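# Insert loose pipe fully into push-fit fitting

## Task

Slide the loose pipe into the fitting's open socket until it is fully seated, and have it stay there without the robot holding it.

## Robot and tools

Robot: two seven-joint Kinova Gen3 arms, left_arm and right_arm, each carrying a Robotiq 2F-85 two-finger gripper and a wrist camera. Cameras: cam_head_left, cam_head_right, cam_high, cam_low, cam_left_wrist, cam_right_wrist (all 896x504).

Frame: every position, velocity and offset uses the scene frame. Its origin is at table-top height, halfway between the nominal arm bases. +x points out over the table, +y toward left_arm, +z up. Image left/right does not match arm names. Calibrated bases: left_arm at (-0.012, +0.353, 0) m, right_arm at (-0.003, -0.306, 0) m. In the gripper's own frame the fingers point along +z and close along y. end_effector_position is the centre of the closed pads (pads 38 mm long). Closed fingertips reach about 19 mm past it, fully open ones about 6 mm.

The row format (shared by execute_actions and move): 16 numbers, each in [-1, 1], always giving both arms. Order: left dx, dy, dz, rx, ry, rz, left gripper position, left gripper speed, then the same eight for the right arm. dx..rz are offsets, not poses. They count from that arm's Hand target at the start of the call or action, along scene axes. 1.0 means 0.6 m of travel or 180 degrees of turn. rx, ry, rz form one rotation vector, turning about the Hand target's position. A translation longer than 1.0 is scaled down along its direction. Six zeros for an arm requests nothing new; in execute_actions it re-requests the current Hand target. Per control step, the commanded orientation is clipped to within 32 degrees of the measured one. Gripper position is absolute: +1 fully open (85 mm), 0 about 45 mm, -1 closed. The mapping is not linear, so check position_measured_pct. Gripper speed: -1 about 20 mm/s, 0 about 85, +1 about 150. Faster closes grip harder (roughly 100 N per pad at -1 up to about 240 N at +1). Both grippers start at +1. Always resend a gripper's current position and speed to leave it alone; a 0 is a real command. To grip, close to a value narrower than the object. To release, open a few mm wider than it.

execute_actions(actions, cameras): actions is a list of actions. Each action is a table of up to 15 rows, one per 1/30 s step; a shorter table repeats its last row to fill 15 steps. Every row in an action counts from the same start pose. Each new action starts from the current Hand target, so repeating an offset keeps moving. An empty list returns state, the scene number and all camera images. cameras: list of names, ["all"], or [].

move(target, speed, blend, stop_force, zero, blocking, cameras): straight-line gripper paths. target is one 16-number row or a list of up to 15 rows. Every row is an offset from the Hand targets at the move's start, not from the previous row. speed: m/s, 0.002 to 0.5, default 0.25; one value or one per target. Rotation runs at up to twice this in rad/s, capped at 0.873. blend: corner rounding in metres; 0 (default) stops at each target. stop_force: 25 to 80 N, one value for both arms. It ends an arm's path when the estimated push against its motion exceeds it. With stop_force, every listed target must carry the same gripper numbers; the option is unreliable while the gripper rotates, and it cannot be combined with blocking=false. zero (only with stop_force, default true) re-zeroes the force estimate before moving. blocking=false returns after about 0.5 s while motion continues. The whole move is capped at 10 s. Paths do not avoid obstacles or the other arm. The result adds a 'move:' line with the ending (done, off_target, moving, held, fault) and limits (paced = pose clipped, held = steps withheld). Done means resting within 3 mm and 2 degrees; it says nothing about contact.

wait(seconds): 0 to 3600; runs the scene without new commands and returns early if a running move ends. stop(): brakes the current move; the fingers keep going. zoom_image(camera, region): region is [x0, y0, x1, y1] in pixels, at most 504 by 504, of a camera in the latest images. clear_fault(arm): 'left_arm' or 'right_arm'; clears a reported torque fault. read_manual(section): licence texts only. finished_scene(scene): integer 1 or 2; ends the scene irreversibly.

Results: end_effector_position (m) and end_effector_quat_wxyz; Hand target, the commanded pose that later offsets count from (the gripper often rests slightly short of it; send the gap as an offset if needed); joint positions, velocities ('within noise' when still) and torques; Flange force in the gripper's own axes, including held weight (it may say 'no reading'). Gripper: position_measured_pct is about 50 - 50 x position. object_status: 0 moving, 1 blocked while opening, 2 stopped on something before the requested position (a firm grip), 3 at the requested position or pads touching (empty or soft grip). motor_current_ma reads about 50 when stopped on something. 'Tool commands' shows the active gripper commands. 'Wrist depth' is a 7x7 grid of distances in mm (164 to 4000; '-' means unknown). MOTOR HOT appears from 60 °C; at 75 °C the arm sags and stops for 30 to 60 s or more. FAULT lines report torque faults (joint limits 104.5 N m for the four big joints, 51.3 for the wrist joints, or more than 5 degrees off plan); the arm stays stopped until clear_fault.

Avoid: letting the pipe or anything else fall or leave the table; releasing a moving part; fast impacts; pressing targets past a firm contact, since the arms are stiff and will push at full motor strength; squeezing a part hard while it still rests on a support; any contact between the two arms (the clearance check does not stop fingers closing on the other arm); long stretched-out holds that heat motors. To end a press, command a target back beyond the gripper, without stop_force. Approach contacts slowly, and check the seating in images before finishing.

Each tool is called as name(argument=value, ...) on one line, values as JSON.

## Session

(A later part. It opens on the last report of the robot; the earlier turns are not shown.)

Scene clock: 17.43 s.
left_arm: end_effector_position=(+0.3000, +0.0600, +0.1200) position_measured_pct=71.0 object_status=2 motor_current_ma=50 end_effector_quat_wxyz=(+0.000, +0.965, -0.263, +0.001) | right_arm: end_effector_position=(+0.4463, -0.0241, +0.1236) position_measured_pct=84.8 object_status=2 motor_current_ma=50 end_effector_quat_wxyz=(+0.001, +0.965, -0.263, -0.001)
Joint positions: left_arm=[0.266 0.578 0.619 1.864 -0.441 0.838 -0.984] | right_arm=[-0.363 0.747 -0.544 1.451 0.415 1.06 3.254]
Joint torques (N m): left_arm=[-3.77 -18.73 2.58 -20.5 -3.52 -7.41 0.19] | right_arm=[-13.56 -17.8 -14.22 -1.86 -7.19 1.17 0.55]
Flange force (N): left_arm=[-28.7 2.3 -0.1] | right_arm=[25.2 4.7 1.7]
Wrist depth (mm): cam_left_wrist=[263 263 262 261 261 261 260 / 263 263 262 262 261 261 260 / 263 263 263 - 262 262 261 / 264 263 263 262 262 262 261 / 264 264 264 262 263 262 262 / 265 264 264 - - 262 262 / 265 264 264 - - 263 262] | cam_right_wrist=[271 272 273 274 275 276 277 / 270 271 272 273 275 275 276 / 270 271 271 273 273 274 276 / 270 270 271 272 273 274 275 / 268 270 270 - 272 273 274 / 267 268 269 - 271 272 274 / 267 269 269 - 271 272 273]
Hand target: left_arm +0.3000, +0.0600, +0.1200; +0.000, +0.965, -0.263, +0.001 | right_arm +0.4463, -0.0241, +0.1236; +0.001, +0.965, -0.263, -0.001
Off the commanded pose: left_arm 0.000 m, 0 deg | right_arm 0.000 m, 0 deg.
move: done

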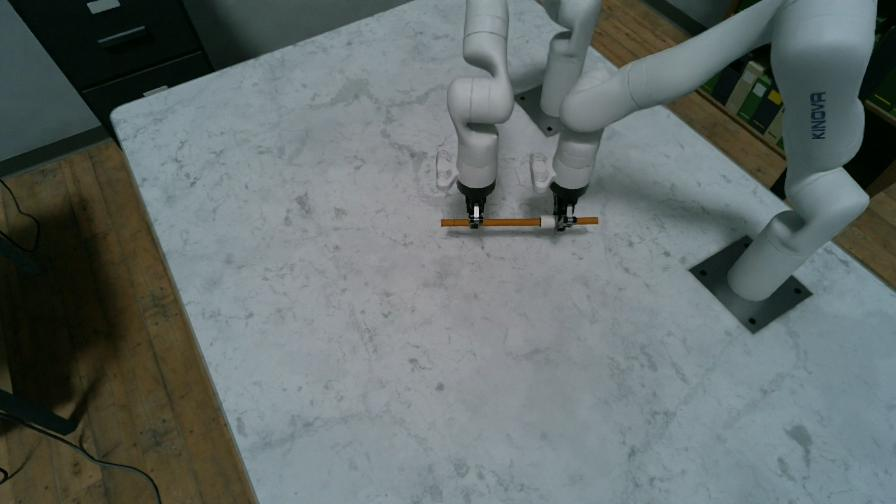

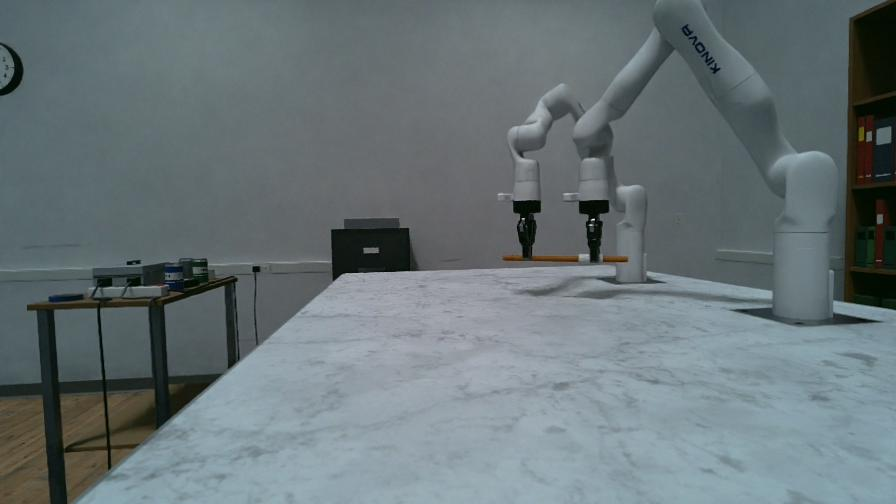

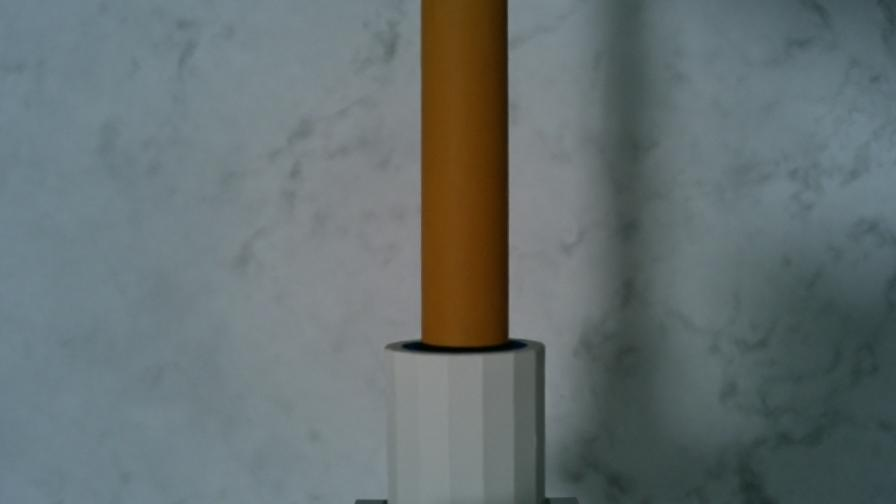

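zoom_image(camera="cam_left_wrist", region=[380, 310, 560, 380])

zoom_image(camera="cam_high", region=[430, 190, 610, 250])

move(target=[0,0,0,0,0,0,-0.6,-0.6,-0.0057,0.0034,0,0,0,0,-1,-0.6], speed=0.02, stop_force=60, cameras=["cam_left_wrist","cam_right_wrist"])

zoom_image(camera="cam_left_wrist", region=[380, 310, 560, 380])

Scaled by 2.800 from the camera's image (finer frame: 1280x720).

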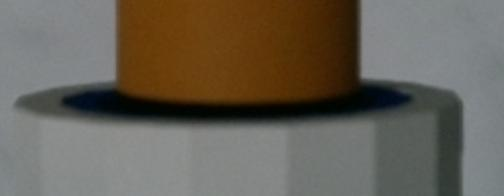

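Scaled by 2.800 from the camera's image (finer frame: 1280x720).

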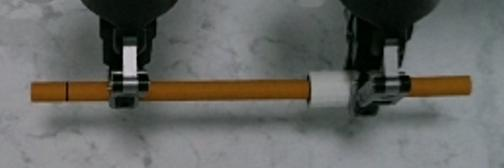

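Scene clock: 18.97 s.
left_arm: end_effector_position=(+0.3000, +0.0600, +0.1200) position_measured_pct=71.0 object_status=2 motor_current_ma=50 end_effector_quat_wxyz=(+0.000, +0.965, -0.263, +0.001) | right_arm: end_effector_position=(+0.4429, -0.0221, +0.1236) position_measured_pct=84.8 object_status=2 motor_current_ma=50 end_effector_quat_wxyz=(+0.001, +0.965, -0.263, -0.001)
Joint positions: left_arm=[0.266 0.578 0.619 1.864 -0.44 0.838 -0.984] | right_arm=[-0.369 0.744 -0.544 1.458 0.414 1.057 3.246]
Joint torques (N m): left_arm=[-6.8 -22.93 0.86 -34.76 -7.21 -14.23 0.29] | right_arm=[-25.78 -14.53 -26.05 4.88 -14.27 2.42 0.66]
Flange force (N): left_arm=[-57.2 2.9 -0.1] | right_arm=[51.7 3.2 1.8]
Wrist depth (mm): cam_left_wrist=[262 262 261 261 260 260 259 / 262 262 262 261 261 260 260 / 263 262 262 - 261 261 260 / 263 263 263 262 262 261 260 / 263 263 263 262 262 261 261 / 264 264 263 - - 262 261 / 265 264 264 - - 262 261] | cam_right_wrist=[272 272 274 275 276 276 277 / 271 272 273 274 274 276 276 / 271 271 272 274 274 275 276 / 269 271 271 273 274 274 275 / 269 270 271 - 273 273 274 / 268 269 270 - 272 272 274 / 268 269 269 - 272 272 273]
Hand target: left_arm +0.3000, +0.0600, +0.1200; +0.000, +0.965, -0.263, +0.001 | right_arm +0.4429, -0.0221, +0.1236; +0.001, +0.965, -0.263, -0.001
Off the commanded pose: left_arm 0.000 m, 0 deg | right_arm 0.000 m, 0 deg.
move: done

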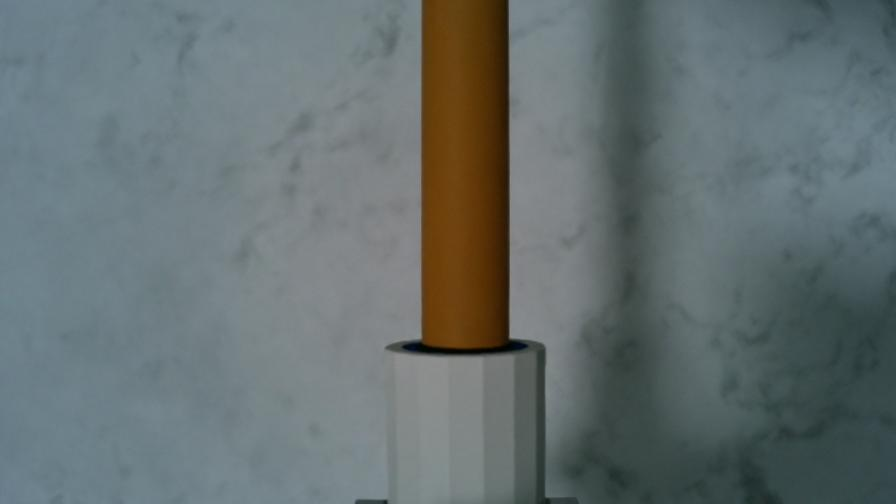

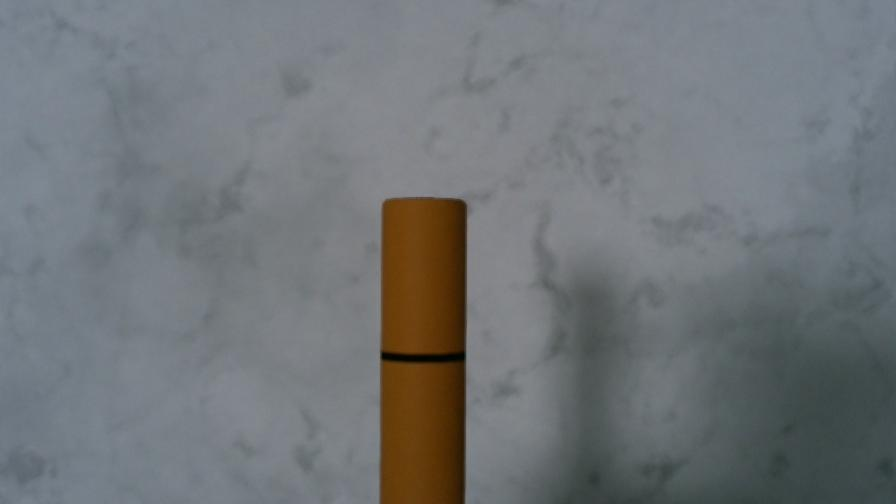

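Scaled by 2.800 from the camera's image (finer frame: 1280x720).

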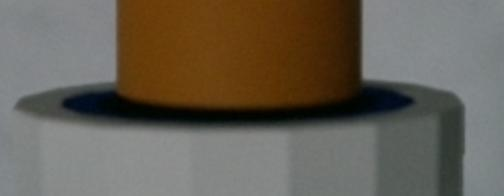

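wait(seconds=0.1, cameras=["cam_high","cam_low"])

zoom_image(camera="cam_high", region=[430, 190, 610, 250])

zoom_image(camera="cam_low", region=[490, 220, 650, 290])

Scene clock: 19.43 s.
left_arm: end_effector_position=(+0.3000, +0.0600, +0.1200) position_measured_pct=71.0 object_status=2 motor_current_ma=50 end_effector_quat_wxyz=(+0.000, +0.965, -0.263, +0.001) | right_arm: end_effector_position=(+0.4429, -0.0221, +0.1236) position_measured_pct=84.8 object_status=2 motor_current_ma=50 end_effector_quat_wxyz=(+0.001, +0.965, -0.263, -0.001)
Joint positions: left_arm=[0.266 0.578 0.619 1.864 -0.44 0.838 -0.984] | right_arm=[-0.369 0.744 -0.544 1.458 0.414 1.057 3.246]
Joint torques (N m): left_arm=[-6.95 -22.89 0.86 -34.77 -7.23 -14.21 0.33] | right_arm=[-25.76 -14.53 -26.04 4.87 -14.29 2.4 0.68]
Flange force (N): left_arm=[-57.2 3.1 0.0] | right_arm=[51.6 3.2 1.8]
Wrist depth (mm): cam_left_wrist=[262 262 261 261 260 260 259 / 263 262 262 261 261 260 259 / 263 263 262 - 261 261 260 / 263 263 262 262 261 261 260 / 264 264 263 262 262 261 261 / 264 264 263 - - 262 261 / 265 264 264 - - 262 261] | cam_right_wrist=[272 273 274 275 275 276 277 / 270 273 273 274 275 275 276 / 271 272 272 273 274 275 276 / 270 271 271 273 273 274 275 / 269 270 270 - 273 274 275 / 269 269 270 - 272 273 274 / 267 269 269 - 271 272 273]
Hand target: left_arm +0.3000, +0.0600, +0.1200; +0.000, +0.965, -0.263, +0.001 | right_arm +0.4429, -0.0221, +0.1236; +0.001, +0.965, -0.263, -0.001
Tool commands: left_gripper/position=-0.6 left_gripper/speed=-0.6 right_gripper/position=-1.0 right_gripper/speed=-0.6
Off the commanded pose: left_arm 0.000 m, 0 deg | right_arm 0.000 m, 0 deg.
wait: 0.10 s; at rest from the start

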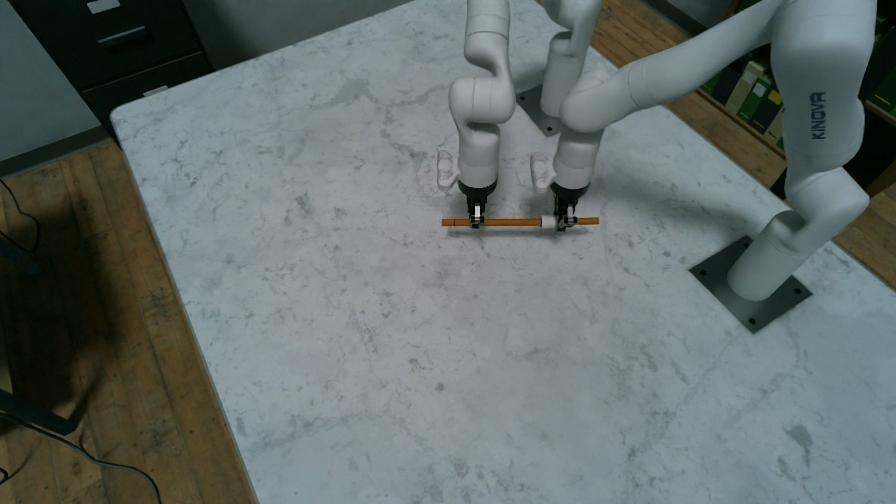

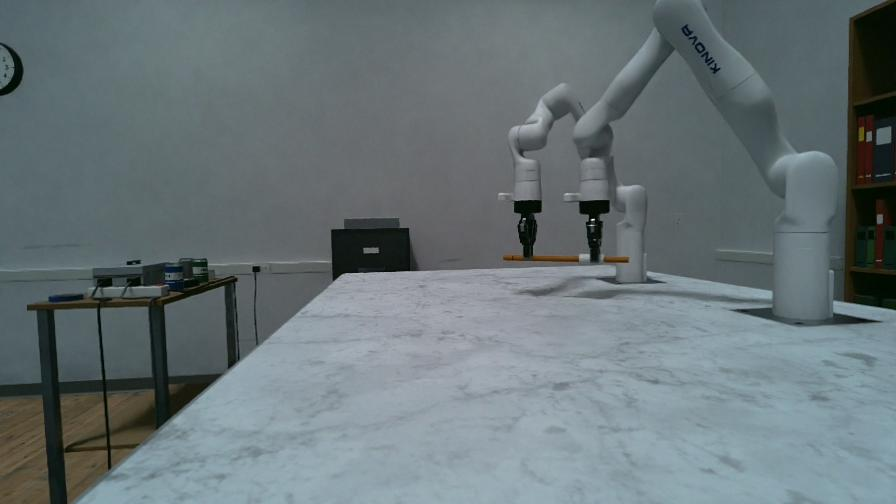

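Scaled by 2.800 from the camera's image (finer frame: 1280x720).

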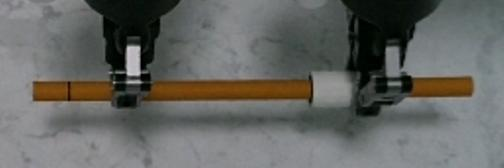

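Scaled by 3.150 from the camera's image (finer frame: 1280x720).

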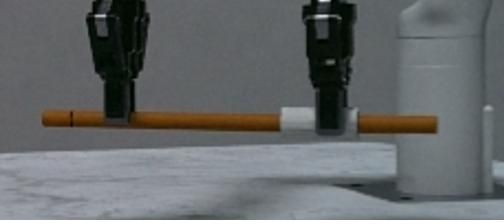

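move(target=[0,0,0,0,0,0,-0.6,-0.6,0.0113,-0.0067,0,0,0,0,-1,-0.6], speed=0.03, cameras=["cam_left_wrist"])

move(target=[0,0,-0.1572,0,0,0,-0.6,-0.6,0,0,-0.1572,0,0,0,-1,-0.6], speed=0.1, cameras=["cam_low","cam_left_wrist"])

zoom_image(camera="cam_left_wrist", region=[380, 310, 560, 380])

zoom_image(camera="cam_low", region=[490, 240, 650, 310])

Scene clock: 20.40 s.
left_arm: end_effector_position=(+0.3002, +0.0598, +0.1201) position_measured_pct=71.0 object_status=2 motor_current_ma=50 end_effector_quat_wxyz=(+0.001, +0.965, -0.263, +0.001) | right_arm: end_effector_position=(+0.4495, -0.0259, +0.1236) position_measured_pct=84.8 object_status=2 motor_current_ma=50 end_effector_quat_wxyz=(+0.001, +0.965, -0.263, -0.001)
Joint positions: left_arm=[0.266 0.578 0.619 1.863 -0.441 0.838 -0.984] | right_arm=[-0.359 0.751 -0.543 1.444 0.415 1.064 3.262]
Joint torques (N m): left_arm=[-1.38 -15.46 3.83 -8.44 -0.63 -1.66 0.18] | right_arm=[-3.22 -20.58 -4.24 -7.3 -1.2 0.18 0.55]
Flange force (N): left_arm=[-4.1 2.2 -0.2] | right_arm=[3.1 5.0 1.6]
Wrist depth (mm): cam_left_wrist=[264 264 263 262 262 262 261 / 264 264 264 263 262 262 261 / 264 264 264 - 262 262 262 / 264 264 264 263 262 262 262 / 265 264 264 264 263 262 262 / 265 264 264 - - 263 262 / 265 265 265 - - 263 263] | cam_right_wrist=[271 272 273 273 274 276 276 / 270 271 272 273 274 275 275 / 270 270 272 272 273 274 275 / 269 270 270 271 272 273 274 / 269 269 269 - 272 273 274 / 268 269 270 - 271 272 273 / 267 268 268 - 270 272 272]
Hand target: left_arm +0.3000, +0.0600, +0.1200; +0.000, +0.965, -0.263, +0.001 | right_arm +0.4497, -0.0261, +0.1236; +0.001, +0.965, -0.263, -0.001
Off the commanded pose: left_arm 0.000 m, 0 deg | right_arm 0.000 m, 0 deg.
move: done

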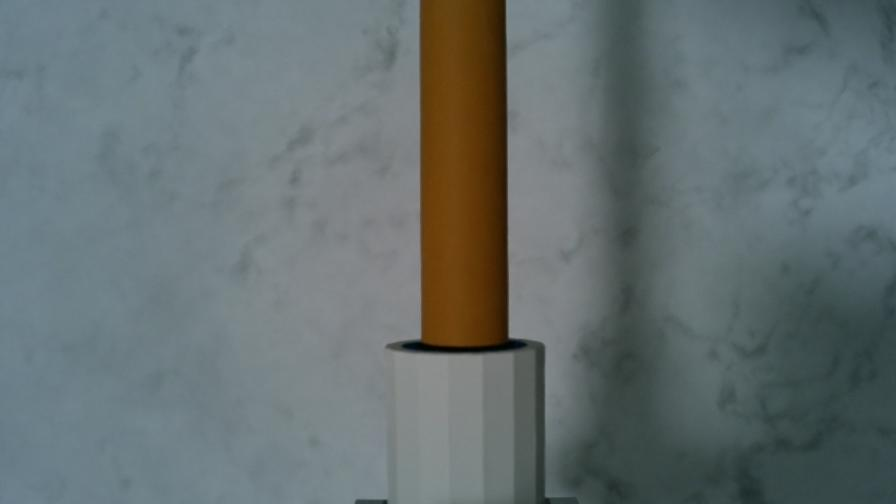

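Scene clock: 21.73 s.
left_arm: end_effector_position=(+0.3000, +0.0600, +0.0257) position_measured_pct=71.0 object_status=2 motor_current_ma=50 end_effector_quat_wxyz=(+0.000, +0.965, -0.263, +0.001) | right_arm: end_effector_position=(+0.4497, -0.0261, +0.0293) position_measured_pct=84.8 object_status=2 motor_current_ma=50 end_effector_quat_wxyz=(+0.001, +0.965, -0.263, -0.001)
Joint positions: left_arm=[0.366 0.75 0.477 1.935 -0.59 0.597 -0.86] | right_arm=[-0.388 0.888 -0.485 1.519 0.497 0.861 3.199]
Joint torques (N m): left_arm=[-0.63 -14.76 3.81 -2.69 0.18 -0.09 0.15] | right_arm=[-0.17 -21.89 -1.25 -7.77 0.5 -0.2 0.51]
Flange force (N): left_arm=[1.6 2.0 -2.6] | right_arm=[-3.3 5.2 -0.5]
Wrist depth (mm): cam_left_wrist=[170 170 169 - 169 168 168 / 170 170 170 - 169 168 168 / 170 170 170 - 169 169 168 / 170 170 170 - 169 169 168 / 170 170 170 - 169 169 169 / 171 170 170 - 169 169 169 / 171 170 170 - 170 169 169] | cam_right_wrist=[176 176 177 178 178 179 179 / 176 176 177 177 178 179 179 / 175 176 176 177 178 178 179 / 175 176 176 177 177 178 178 / 174 175 175 - 177 177 178 / 174 175 175 - 176 177 178 / 174 174 175 - 176 177 177]
Hand target: left_arm +0.3000, +0.0600, +0.0256; +0.000, +0.965, -0.263, +0.001 | right_arm +0.4496, -0.0261, +0.0293; +0.001, +0.965, -0.263, -0.001
Off the commanded pose: left_arm 0.000 m, 0 deg | right_arm 0.000 m, 0 deg.
move: done

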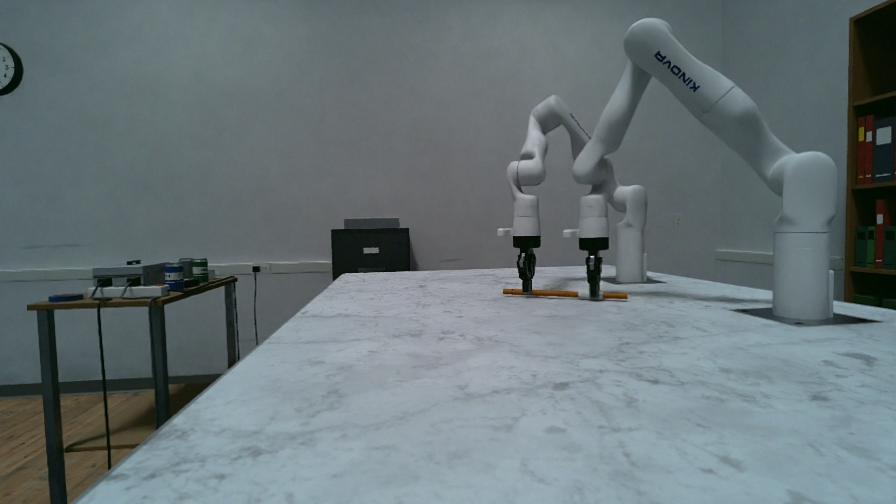

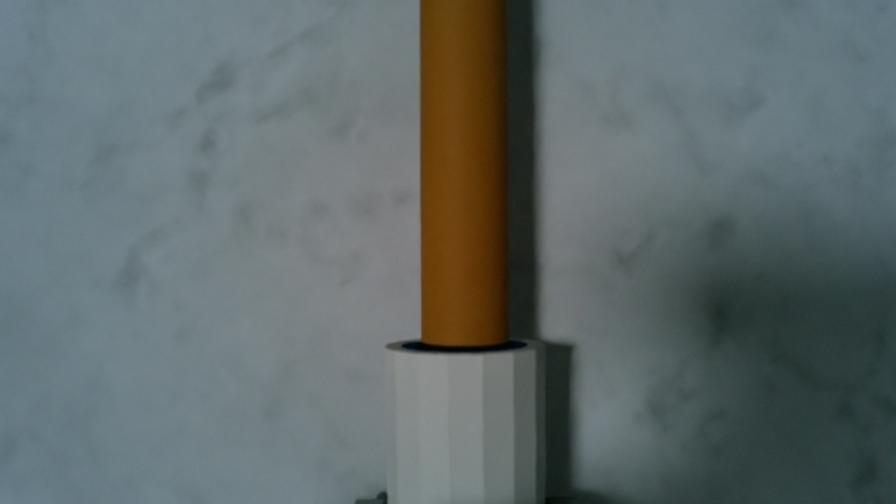

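Scaled by 2.800 from the camera's image (finer frame: 1280x720).

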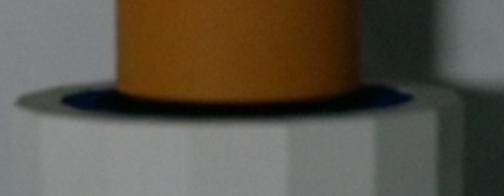

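Scaled by 3.150 from the camera's image (finer frame: 1280x720).

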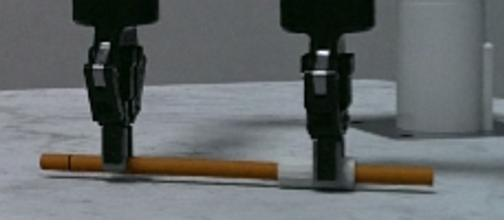

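move(target=[0,0,0,0,0,0,-0.1,-0.9,0,0,0,0,0,0,-0.3,-0.9])

move(target=[0,0,0.2,0,0,0,-0.1,-0.9,0,0,0.2,0,0,0,-0.3,-0.9], cameras=["cam_high","cam_left_wrist","cam_right_wrist"])

zoom_image(camera="cam_high", region=[430, 190, 640, 280])

Scene clock: 22.87 s.
left_arm: end_effector_position=(+0.2999, +0.0600, +0.0256) position_measured_pct=55.0 object_status=3 motor_current_ma=0 end_effector_quat_wxyz=(+0.000, +0.965, -0.263, +0.001) | right_arm: end_effector_position=(+0.4497, -0.0261, +0.0293) position_measured_pct=64.9 object_status=0 motor_current_ma=0 end_effector_quat_wxyz=(+0.001, +0.965, -0.263, -0.001)
Joint positions: left_arm=[0.366 0.75 0.477 1.935 -0.59 0.597 -0.86] | right_arm=[-0.388 0.888 -0.485 1.519 0.497 0.861 3.199]
Joint torques (N m): left_arm=[-1.13 -15.84 3.7 -3.74 0 -0.16 0.16] | right_arm=[-1.01 -21.64 -2.04 -6.89 0.14 0.19 0.59]
Flange force (N): left_arm=[-0.3 2.7 -0.1] | right_arm=[-1.3 4.5 0.1]
Wrist depth (mm): cam_left_wrist=[170 169 169 - 168 168 168 / 170 169 169 - 168 168 168 / 170 170 169 - 169 168 168 / 170 170 170 - 169 169 168 / 170 170 170 - 169 169 168 / 170 170 170 - 169 169 169 / 170 170 170 - 169 169 169] | cam_right_wrist=[176 177 177 178 178 179 180 / 176 176 177 177 178 179 179 / 175 176 176 177 177 178 179 / 175 175 176 177 177 178 178 / 175 175 175 176 177 177 178 / 174 175 175 176 176 177 178 / 174 174 175 - 176 176 177]
Hand target: left_arm +0.3000, +0.0600, +0.0256; +0.000, +0.965, -0.263, +0.001 | right_arm +0.4497, -0.0261, +0.0293; +0.001, +0.965, -0.263, -0.001
Off the commanded pose: left_arm 0.000 m, 0 deg | right_arm 0.000 m, 0 deg.
move: done

Scene clock: 23.87 s.
left_arm: end_effector_position=(+0.3000, +0.0600, +0.1456) position_measured_pct=55.0 object_status=3 motor_current_ma=0 end_effector_quat_wxyz=(+0.000, +0.965, -0.263, +0.001) | right_arm: end_effector_position=(+0.4496, -0.0261, +0.1493) position_measured_pct=64.9 object_status=3 motor_current_ma=0 end_effector_quat_wxyz=(+0.001, +0.965, -0.263, -0.001)
Joint positions: left_arm=[0.248 0.534 0.641 1.832 -0.398 0.905 -1.021] | right_arm=[-0.355 0.719 -0.553 1.412 0.393 1.123 3.28]
Joint torques (N m): left_arm=[-1.16 -13.88 3.61 -6.12 0.05 -0.27 0.22] | right_arm=[-0.97 -20.55 -1.94 -8.5 0.17 0.19 0.58]
Flange force (N): left_arm=[1.0 2.6 -1.2] | right_arm=[-1.9 5.2 1.5]
Wrist depth (mm): cam_left_wrist=[289 289 289 288 287 287 287 / 290 289 289 288 288 287 287 / 290 289 289 289 288 287 287 / 290 290 290 289 288 288 288 / 291 290 289 269 288 288 287 / 291 290 290 267 289 288 288 / 291 291 290 267 289 288 289] | cam_right_wrist=[296 297 297 299 300 301 302 / 295 296 297 299 300 301 302 / 295 296 296 298 299 300 301 / 294 296 297 297 298 300 300 / 294 294 295 297 297 298 300 / 293 293 295 296 298 298 299 / 293 293 294 296 297 298 298]
Hand target: left_arm +0.3000, +0.0600, +0.1456; +0.000, +0.965, -0.263, +0.001 | right_arm +0.4496, -0.0261, +0.1493; +0.001, +0.965, -0.263, -0.001
Off the commanded pose: left_arm 0.000 m, 0 deg | right_arm 0.000 m, 0 deg.
move: done

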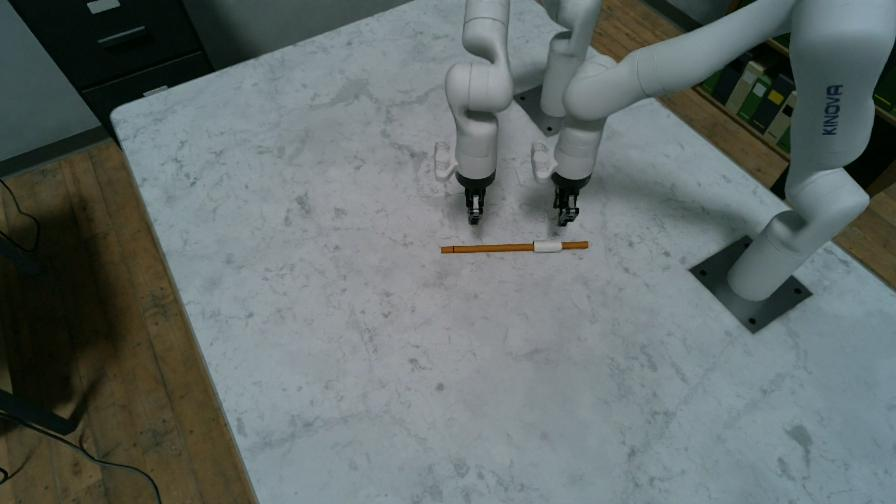

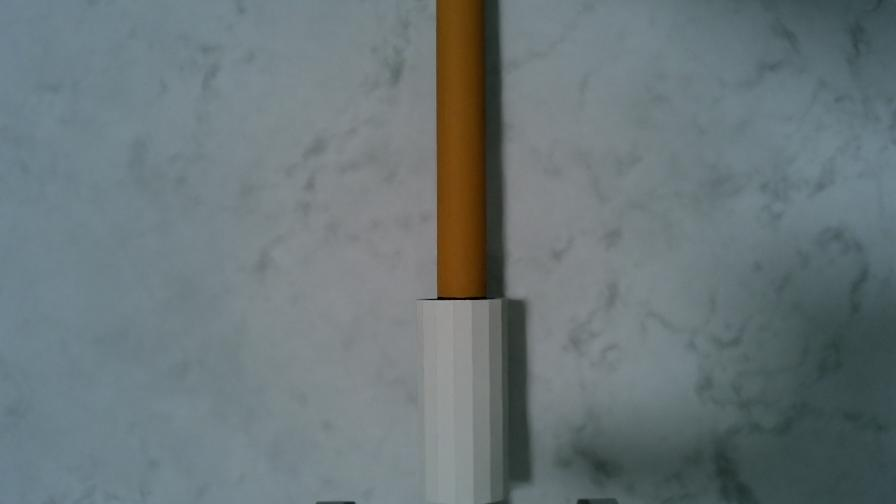

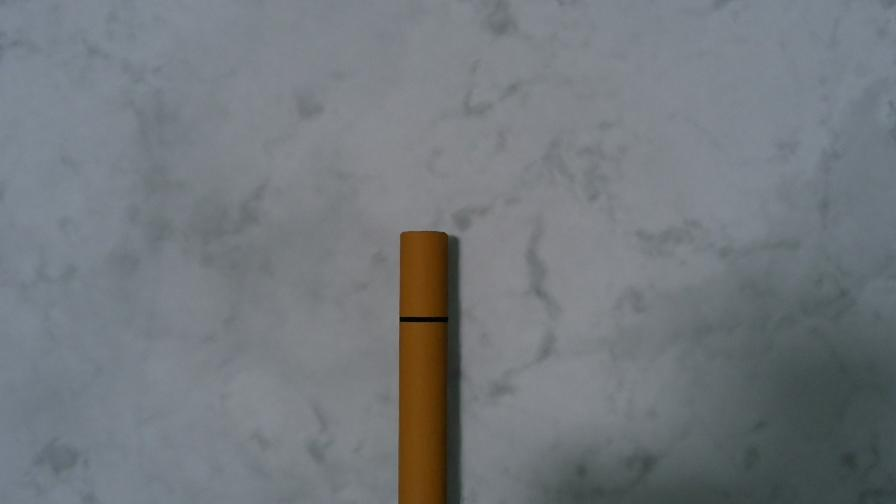

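Scaled by 2.400 from the camera's image (finer frame: 1280x720).

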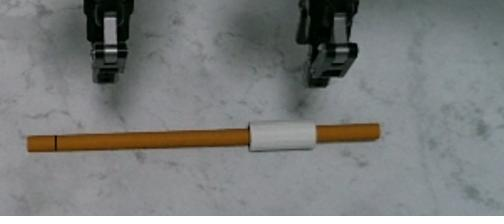

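finished_scene(scene=1)

The scene is finished: the task was done.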